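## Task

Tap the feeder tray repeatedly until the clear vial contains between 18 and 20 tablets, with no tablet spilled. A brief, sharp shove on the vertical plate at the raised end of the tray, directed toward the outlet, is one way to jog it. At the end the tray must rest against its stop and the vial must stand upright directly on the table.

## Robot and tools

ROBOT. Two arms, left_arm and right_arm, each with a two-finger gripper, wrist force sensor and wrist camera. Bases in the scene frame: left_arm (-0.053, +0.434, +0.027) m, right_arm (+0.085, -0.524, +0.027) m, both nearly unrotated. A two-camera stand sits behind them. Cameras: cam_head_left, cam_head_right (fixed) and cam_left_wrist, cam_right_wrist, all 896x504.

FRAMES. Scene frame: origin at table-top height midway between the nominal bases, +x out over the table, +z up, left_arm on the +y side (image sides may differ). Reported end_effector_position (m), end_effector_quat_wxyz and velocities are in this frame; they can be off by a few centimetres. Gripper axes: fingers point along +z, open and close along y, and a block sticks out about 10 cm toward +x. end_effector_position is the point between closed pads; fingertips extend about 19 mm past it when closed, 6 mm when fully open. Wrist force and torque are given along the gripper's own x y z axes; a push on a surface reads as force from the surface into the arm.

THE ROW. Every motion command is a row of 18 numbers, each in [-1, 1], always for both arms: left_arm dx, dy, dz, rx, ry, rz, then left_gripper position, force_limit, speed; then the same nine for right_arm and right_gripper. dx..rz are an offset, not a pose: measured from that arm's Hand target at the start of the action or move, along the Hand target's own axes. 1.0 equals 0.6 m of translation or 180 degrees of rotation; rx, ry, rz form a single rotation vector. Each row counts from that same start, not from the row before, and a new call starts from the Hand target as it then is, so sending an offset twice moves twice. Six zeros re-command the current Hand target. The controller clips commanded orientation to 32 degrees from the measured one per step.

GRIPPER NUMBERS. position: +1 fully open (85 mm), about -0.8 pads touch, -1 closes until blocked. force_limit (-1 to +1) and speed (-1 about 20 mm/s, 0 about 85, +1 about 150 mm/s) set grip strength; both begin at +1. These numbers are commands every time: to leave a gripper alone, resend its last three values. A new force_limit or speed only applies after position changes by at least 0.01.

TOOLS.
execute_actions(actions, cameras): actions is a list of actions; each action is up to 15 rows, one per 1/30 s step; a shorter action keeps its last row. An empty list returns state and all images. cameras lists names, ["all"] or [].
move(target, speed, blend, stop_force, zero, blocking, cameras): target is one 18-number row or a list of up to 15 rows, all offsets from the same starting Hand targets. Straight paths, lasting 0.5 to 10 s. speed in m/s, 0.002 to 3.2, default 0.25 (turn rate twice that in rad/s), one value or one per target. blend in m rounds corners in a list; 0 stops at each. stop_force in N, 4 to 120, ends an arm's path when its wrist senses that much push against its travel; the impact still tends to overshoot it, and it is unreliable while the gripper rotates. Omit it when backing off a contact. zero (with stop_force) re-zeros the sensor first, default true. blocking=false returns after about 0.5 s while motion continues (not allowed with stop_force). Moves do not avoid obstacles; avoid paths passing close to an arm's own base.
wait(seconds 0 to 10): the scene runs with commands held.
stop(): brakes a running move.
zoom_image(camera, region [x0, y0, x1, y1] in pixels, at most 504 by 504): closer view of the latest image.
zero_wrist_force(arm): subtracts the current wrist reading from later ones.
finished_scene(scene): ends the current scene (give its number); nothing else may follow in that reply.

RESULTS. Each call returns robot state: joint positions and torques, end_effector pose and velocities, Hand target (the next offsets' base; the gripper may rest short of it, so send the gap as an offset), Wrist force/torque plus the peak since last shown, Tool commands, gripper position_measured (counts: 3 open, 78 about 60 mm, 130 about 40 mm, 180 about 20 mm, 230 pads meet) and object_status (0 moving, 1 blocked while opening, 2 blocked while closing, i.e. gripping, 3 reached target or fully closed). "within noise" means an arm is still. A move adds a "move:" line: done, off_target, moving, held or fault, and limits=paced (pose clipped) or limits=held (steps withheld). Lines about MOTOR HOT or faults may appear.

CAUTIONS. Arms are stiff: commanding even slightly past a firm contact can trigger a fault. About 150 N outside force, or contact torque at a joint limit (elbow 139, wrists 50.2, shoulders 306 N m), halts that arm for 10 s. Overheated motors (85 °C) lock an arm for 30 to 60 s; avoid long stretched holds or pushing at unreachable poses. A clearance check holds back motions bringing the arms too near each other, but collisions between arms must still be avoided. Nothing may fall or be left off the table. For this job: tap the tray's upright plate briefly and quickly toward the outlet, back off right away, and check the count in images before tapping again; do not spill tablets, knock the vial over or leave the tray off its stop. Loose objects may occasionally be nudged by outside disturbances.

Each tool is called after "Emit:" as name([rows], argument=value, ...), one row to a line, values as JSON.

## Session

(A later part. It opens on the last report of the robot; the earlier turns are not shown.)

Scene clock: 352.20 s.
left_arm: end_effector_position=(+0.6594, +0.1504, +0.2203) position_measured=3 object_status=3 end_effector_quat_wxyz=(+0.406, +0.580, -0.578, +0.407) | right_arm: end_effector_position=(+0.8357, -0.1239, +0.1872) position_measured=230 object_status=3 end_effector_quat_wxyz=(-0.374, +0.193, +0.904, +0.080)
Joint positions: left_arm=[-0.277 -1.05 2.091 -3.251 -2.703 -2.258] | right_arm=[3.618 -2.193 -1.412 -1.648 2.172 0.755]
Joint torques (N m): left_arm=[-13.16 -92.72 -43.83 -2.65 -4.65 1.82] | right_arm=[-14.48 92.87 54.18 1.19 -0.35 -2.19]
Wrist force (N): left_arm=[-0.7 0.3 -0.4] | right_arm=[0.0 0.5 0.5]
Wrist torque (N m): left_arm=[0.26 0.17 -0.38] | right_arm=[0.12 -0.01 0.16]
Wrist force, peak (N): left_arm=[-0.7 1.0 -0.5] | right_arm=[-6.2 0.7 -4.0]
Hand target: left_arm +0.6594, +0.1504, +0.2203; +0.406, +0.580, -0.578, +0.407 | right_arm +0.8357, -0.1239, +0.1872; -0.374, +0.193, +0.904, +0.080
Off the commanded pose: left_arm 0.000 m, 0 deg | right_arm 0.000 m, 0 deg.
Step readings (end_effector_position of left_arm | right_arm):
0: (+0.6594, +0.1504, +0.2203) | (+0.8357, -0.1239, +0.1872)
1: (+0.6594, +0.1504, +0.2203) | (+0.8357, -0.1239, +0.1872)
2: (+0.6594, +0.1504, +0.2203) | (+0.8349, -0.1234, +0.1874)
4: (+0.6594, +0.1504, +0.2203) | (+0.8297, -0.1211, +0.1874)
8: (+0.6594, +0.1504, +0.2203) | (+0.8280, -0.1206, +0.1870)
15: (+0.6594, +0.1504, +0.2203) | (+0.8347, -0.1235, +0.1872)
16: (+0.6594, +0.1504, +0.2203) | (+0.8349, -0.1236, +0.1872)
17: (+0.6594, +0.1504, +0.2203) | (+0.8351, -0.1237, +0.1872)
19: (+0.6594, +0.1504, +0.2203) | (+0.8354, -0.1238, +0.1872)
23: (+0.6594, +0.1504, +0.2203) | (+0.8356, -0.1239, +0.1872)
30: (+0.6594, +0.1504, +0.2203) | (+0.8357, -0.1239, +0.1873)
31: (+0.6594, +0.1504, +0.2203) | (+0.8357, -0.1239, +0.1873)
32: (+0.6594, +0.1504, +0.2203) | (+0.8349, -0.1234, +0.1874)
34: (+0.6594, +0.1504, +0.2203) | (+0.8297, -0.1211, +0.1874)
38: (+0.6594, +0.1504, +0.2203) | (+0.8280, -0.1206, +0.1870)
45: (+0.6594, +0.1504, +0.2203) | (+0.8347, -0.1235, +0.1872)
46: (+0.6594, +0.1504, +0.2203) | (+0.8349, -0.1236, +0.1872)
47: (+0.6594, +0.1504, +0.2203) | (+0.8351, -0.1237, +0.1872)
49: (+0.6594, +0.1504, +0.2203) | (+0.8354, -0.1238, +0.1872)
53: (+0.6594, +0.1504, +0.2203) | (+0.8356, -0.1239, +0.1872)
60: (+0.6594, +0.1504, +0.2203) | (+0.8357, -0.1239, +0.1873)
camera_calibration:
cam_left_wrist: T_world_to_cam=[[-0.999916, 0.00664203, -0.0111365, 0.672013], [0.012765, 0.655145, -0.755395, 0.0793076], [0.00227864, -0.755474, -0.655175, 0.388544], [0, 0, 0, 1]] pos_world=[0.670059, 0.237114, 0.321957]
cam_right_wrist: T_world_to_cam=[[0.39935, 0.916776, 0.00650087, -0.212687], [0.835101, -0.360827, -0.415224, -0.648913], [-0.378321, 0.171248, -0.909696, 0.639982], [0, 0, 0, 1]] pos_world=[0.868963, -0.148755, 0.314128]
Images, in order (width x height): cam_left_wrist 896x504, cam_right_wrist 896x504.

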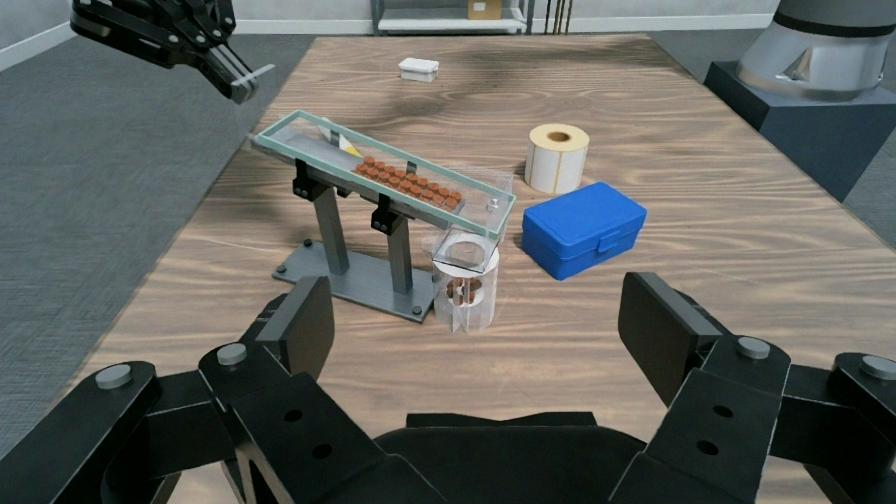

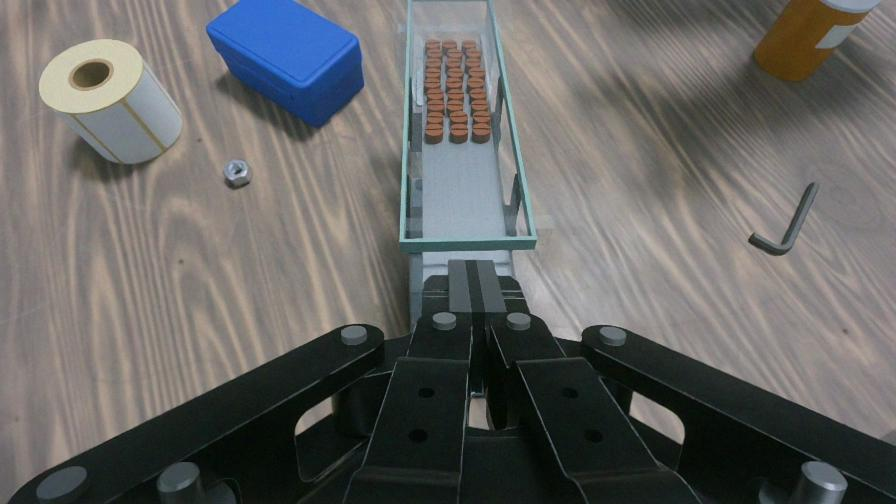

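Emit:
execute_actions([
  [[0,0,0,0,0,0,1,1,1, 0.0177,0,0.0177,0,0,0,-0.9,-1,-1],[0,0,0,0,0,0,1,1,1, 0.0177,0,0.0177,0,0,0,-0.9,-1,-1],[0,0,0,0,0,0,1,1,1, 0.0177,0,0.0177,0,0,0,-0.9,-1,-1],[0,0,0,0,0,0,1,1,1, 0.0177,0,0.0177,0,0,0,-0.9,-1,-1],[0,0,0,0,0,0,1,1,1, 0.0177,0,0.0177,0,0,0,-0.9,-1,-1],[0,0,0,0,0,0,1,1,1, 0,0,0,0,0,0,-0.9,-1,-1]],
  [[0,0,0,0,0,0,1,1,1, 0.0177,0,0.0177,0,0,0,-0.9,-1,-1],[0,0,0,0,0,0,1,1,1, 0.0177,0,0.0177,0,0,0,-0.9,-1,-1],[0,0,0,0,0,0,1,1,1, 0.0177,0,0.0177,0,0,0,-0.9,-1,-1],[0,0,0,0,0,0,1,1,1, 0.0177,0,0.0177,0,0,0,-0.9,-1,-1],[0,0,0,0,0,0,1,1,1, 0.0177,0,0.0177,0,0,0,-0.9,-1,-1],[0,0,0,0,0,0,1,1,1, 0,0,0,0,0,0,-0.9,-1,-1]],
  [[0,0,0,0,0,0,1,1,1, 0.0177,0,0.0177,0,0,0,-0.9,-1,-1],[0,0,0,0,0,0,1,1,1, 0.0177,0,0.0177,0,0,0,-0.9,-1,-1],[0,0,0,0,0,0,1,1,1, 0.0177,0,0.0177,0,0,0,-0.9,-1,-1],[0,0,0,0,0,0,1,1,1, 0.0177,0,0.0177,0,0,0,-0.9,-1,-1],[0,0,0,0,0,0,1,1,1, 0.0177,0,0.0177,0,0,0,-0.9,-1,-1],[0,0,0,0,0,0,1,1,1, 0,0,0,0,0,0,-0.9,-1,-1]],
  [[0,0,0,0,0,0,1,1,1, 0,0,0,0,0,0,-0.9,-1,-1]],
], cameras=["cam_left_wrist","cam_right_wrist"])

Emit:
zoom_image(camera="cam_left_wrist", region=[310, 100, 550, 350])

Emit:
zoom_image(camera="cam_right_wrist", region=[390, 0, 550, 250])

Scene clock: 395.10 s.
left_arm: end_effector_position=(+0.6594, +0.1504, +0.2203) position_measured=3 object_status=3 end_effector_quat_wxyz=(+0.406, +0.580, -0.578, +0.407) | right_arm: end_effector_position=(+0.8357, -0.1239, +0.1872) position_measured=230 object_status=3 end_effector_quat_wxyz=(-0.374, +0.193, +0.904, +0.080)
Joint positions: left_arm=[-0.277 -1.05 2.091 -3.251 -2.703 -2.258] | right_arm=[3.618 -2.193 -1.412 -1.648 2.172 0.755]
Joint torques (N m): left_arm=[-11.37 -93.16 -43.06 -2.89 -5.33 1.62] | right_arm=[-14.81 92.24 53.24 0.86 -0.16 -2.4]
Wrist force (N): left_arm=[-1.1 0.5 -0.4] | right_arm=[0.3 0.5 0.7]
Wrist torque (N m): left_arm=[0.28 0.23 -0.39] | right_arm=[0.13 -0.06 0.17]
Wrist force, peak (N): left_arm=[-0.9 0.4 -0.8] | right_arm=[-6.0 0.8 -3.5]
Hand target: left_arm +0.6594, +0.1504, +0.2203; +0.406, +0.580, -0.578, +0.407 | right_arm +0.8357, -0.1239, +0.1872; -0.374, +0.193, +0.904, +0.080
Off the commanded pose: left_arm 0.000 m, 0 deg | right_arm 0.000 m, 0 deg.
Step readings (end_effector_position of left_arm | right_arm):
0: (+0.6594, +0.1504, +0.2203) | (+0.8357, -0.1239, +0.1872)
1: (+0.6594, +0.1504, +0.2203) | (+0.8357, -0.1239, +0.1873)
2: (+0.6594, +0.1504, +0.2203) | (+0.8349, -0.1234, +0.1874)
4: (+0.6594, +0.1504, +0.2203) | (+0.8297, -0.1211, +0.1874)
8: (+0.6594, +0.1504, +0.2203) | (+0.8280, -0.1206, +0.1870)
15: (+0.6594, +0.1504, +0.2203) | (+0.8347, -0.1235, +0.1872)
16: (+0.6594, +0.1504, +0.2203) | (+0.8349, -0.1236, +0.1872)
17: (+0.6594, +0.1504, +0.2203) | (+0.8340, -0.1230, +0.1874)
19: (+0.6594, +0.1504, +0.2203) | (+0.8296, -0.1210, +0.1874)
23: (+0.6594, +0.1504, +0.2203) | (+0.8281, -0.1207, +0.1870)
30: (+0.6594, +0.1504, +0.2203) | (+0.8346, -0.1235, +0.1872)
31: (+0.6594, +0.1504, +0.2203) | (+0.8349, -0.1236, +0.1872)
32: (+0.6594, +0.1504, +0.2203) | (+0.8342, -0.1231, +0.1874)
34: (+0.6594, +0.1504, +0.2203) | (+0.8294, -0.1209, +0.1874)
38: (+0.6594, +0.1504, +0.2203) | (+0.8279, -0.1206, +0.1870)
45: (+0.6594, +0.1504, +0.2203) | (+0.8347, -0.1235, +0.1872)
46: (+0.6594, +0.1504, +0.2203) | (+0.8349, -0.1236, +0.1872)
47: (+0.6594, +0.1504, +0.2203) | (+0.8351, -0.1237, +0.1872)
49: (+0.6594, +0.1504, +0.2203) | (+0.8354, -0.1238, +0.1872)
53: (+0.6594, +0.1504, +0.2203) | (+0.8356, -0.1239, +0.1872)
60: (+0.6594, +0.1504, +0.2203) | (+0.8357, -0.1239, +0.1873)
camera_calibration:
cam_left_wrist: T_world_to_cam=[[-0.999916, 0.00664203, -0.0111365, 0.672013], [0.012765, 0.655145, -0.755395, 0.0793076], [0.00227864, -0.755474, -0.655175, 0.388544], [0, 0, 0, 1]] pos_world=[0.670059, 0.237114, 0.321957]
cam_right_wrist: T_world_to_cam=[[0.39935, 0.916776, 0.00650087, -0.212687], [0.835101, -0.360827, -0.415224, -0.648913], [-0.378321, 0.171248, -0.909696, 0.639982], [0, 0, 0, 1]] pos_world=[0.868963, -0.148755, 0.314128]
Images, in order (width x height): cam_left_wrist 896x504, cam_right_wrist 896x504.

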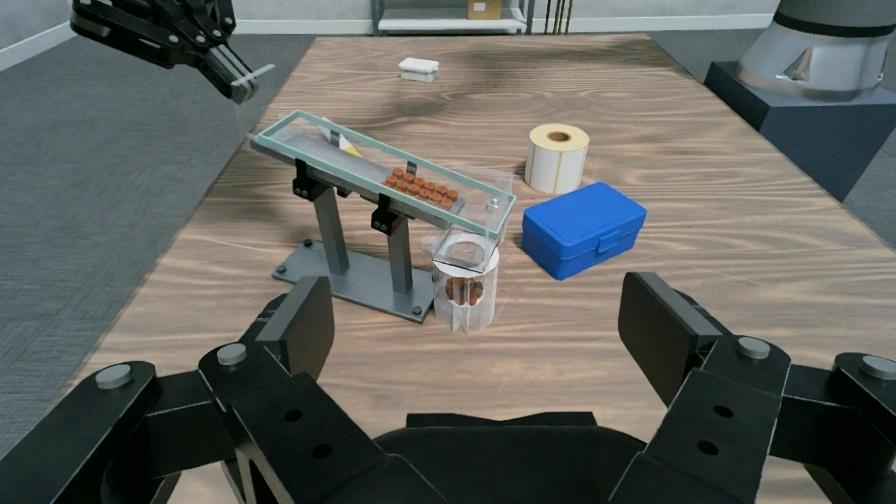

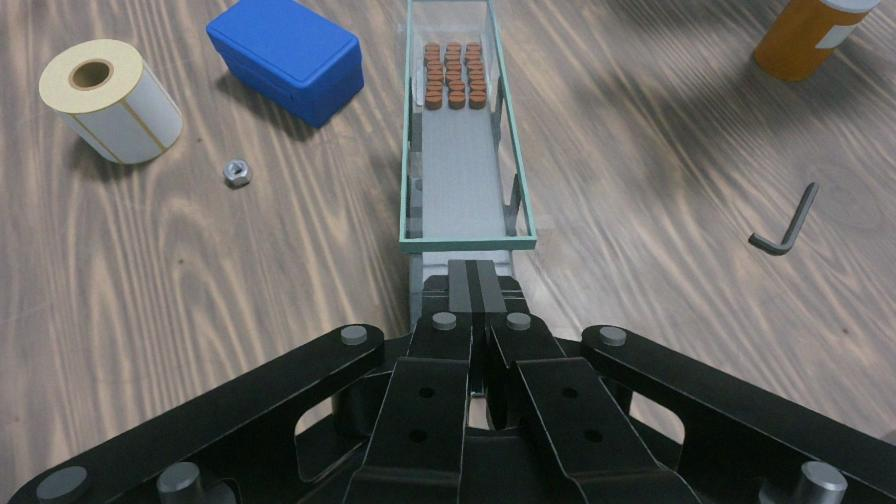

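Scaled by 2.016.

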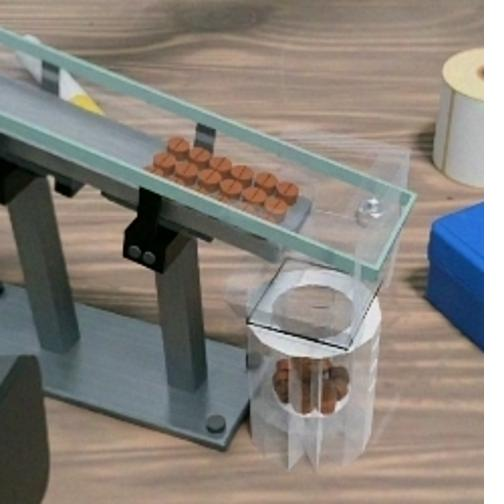

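Scaled by 2.016.

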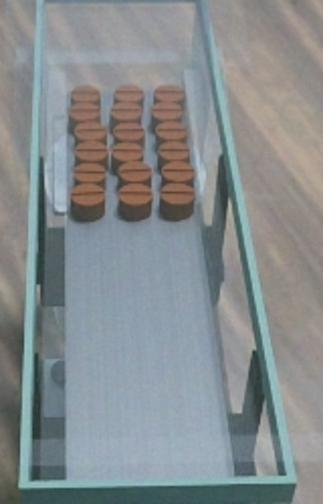

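Emit:
finished_scene(scene=1)

The scene is finished: the task was done.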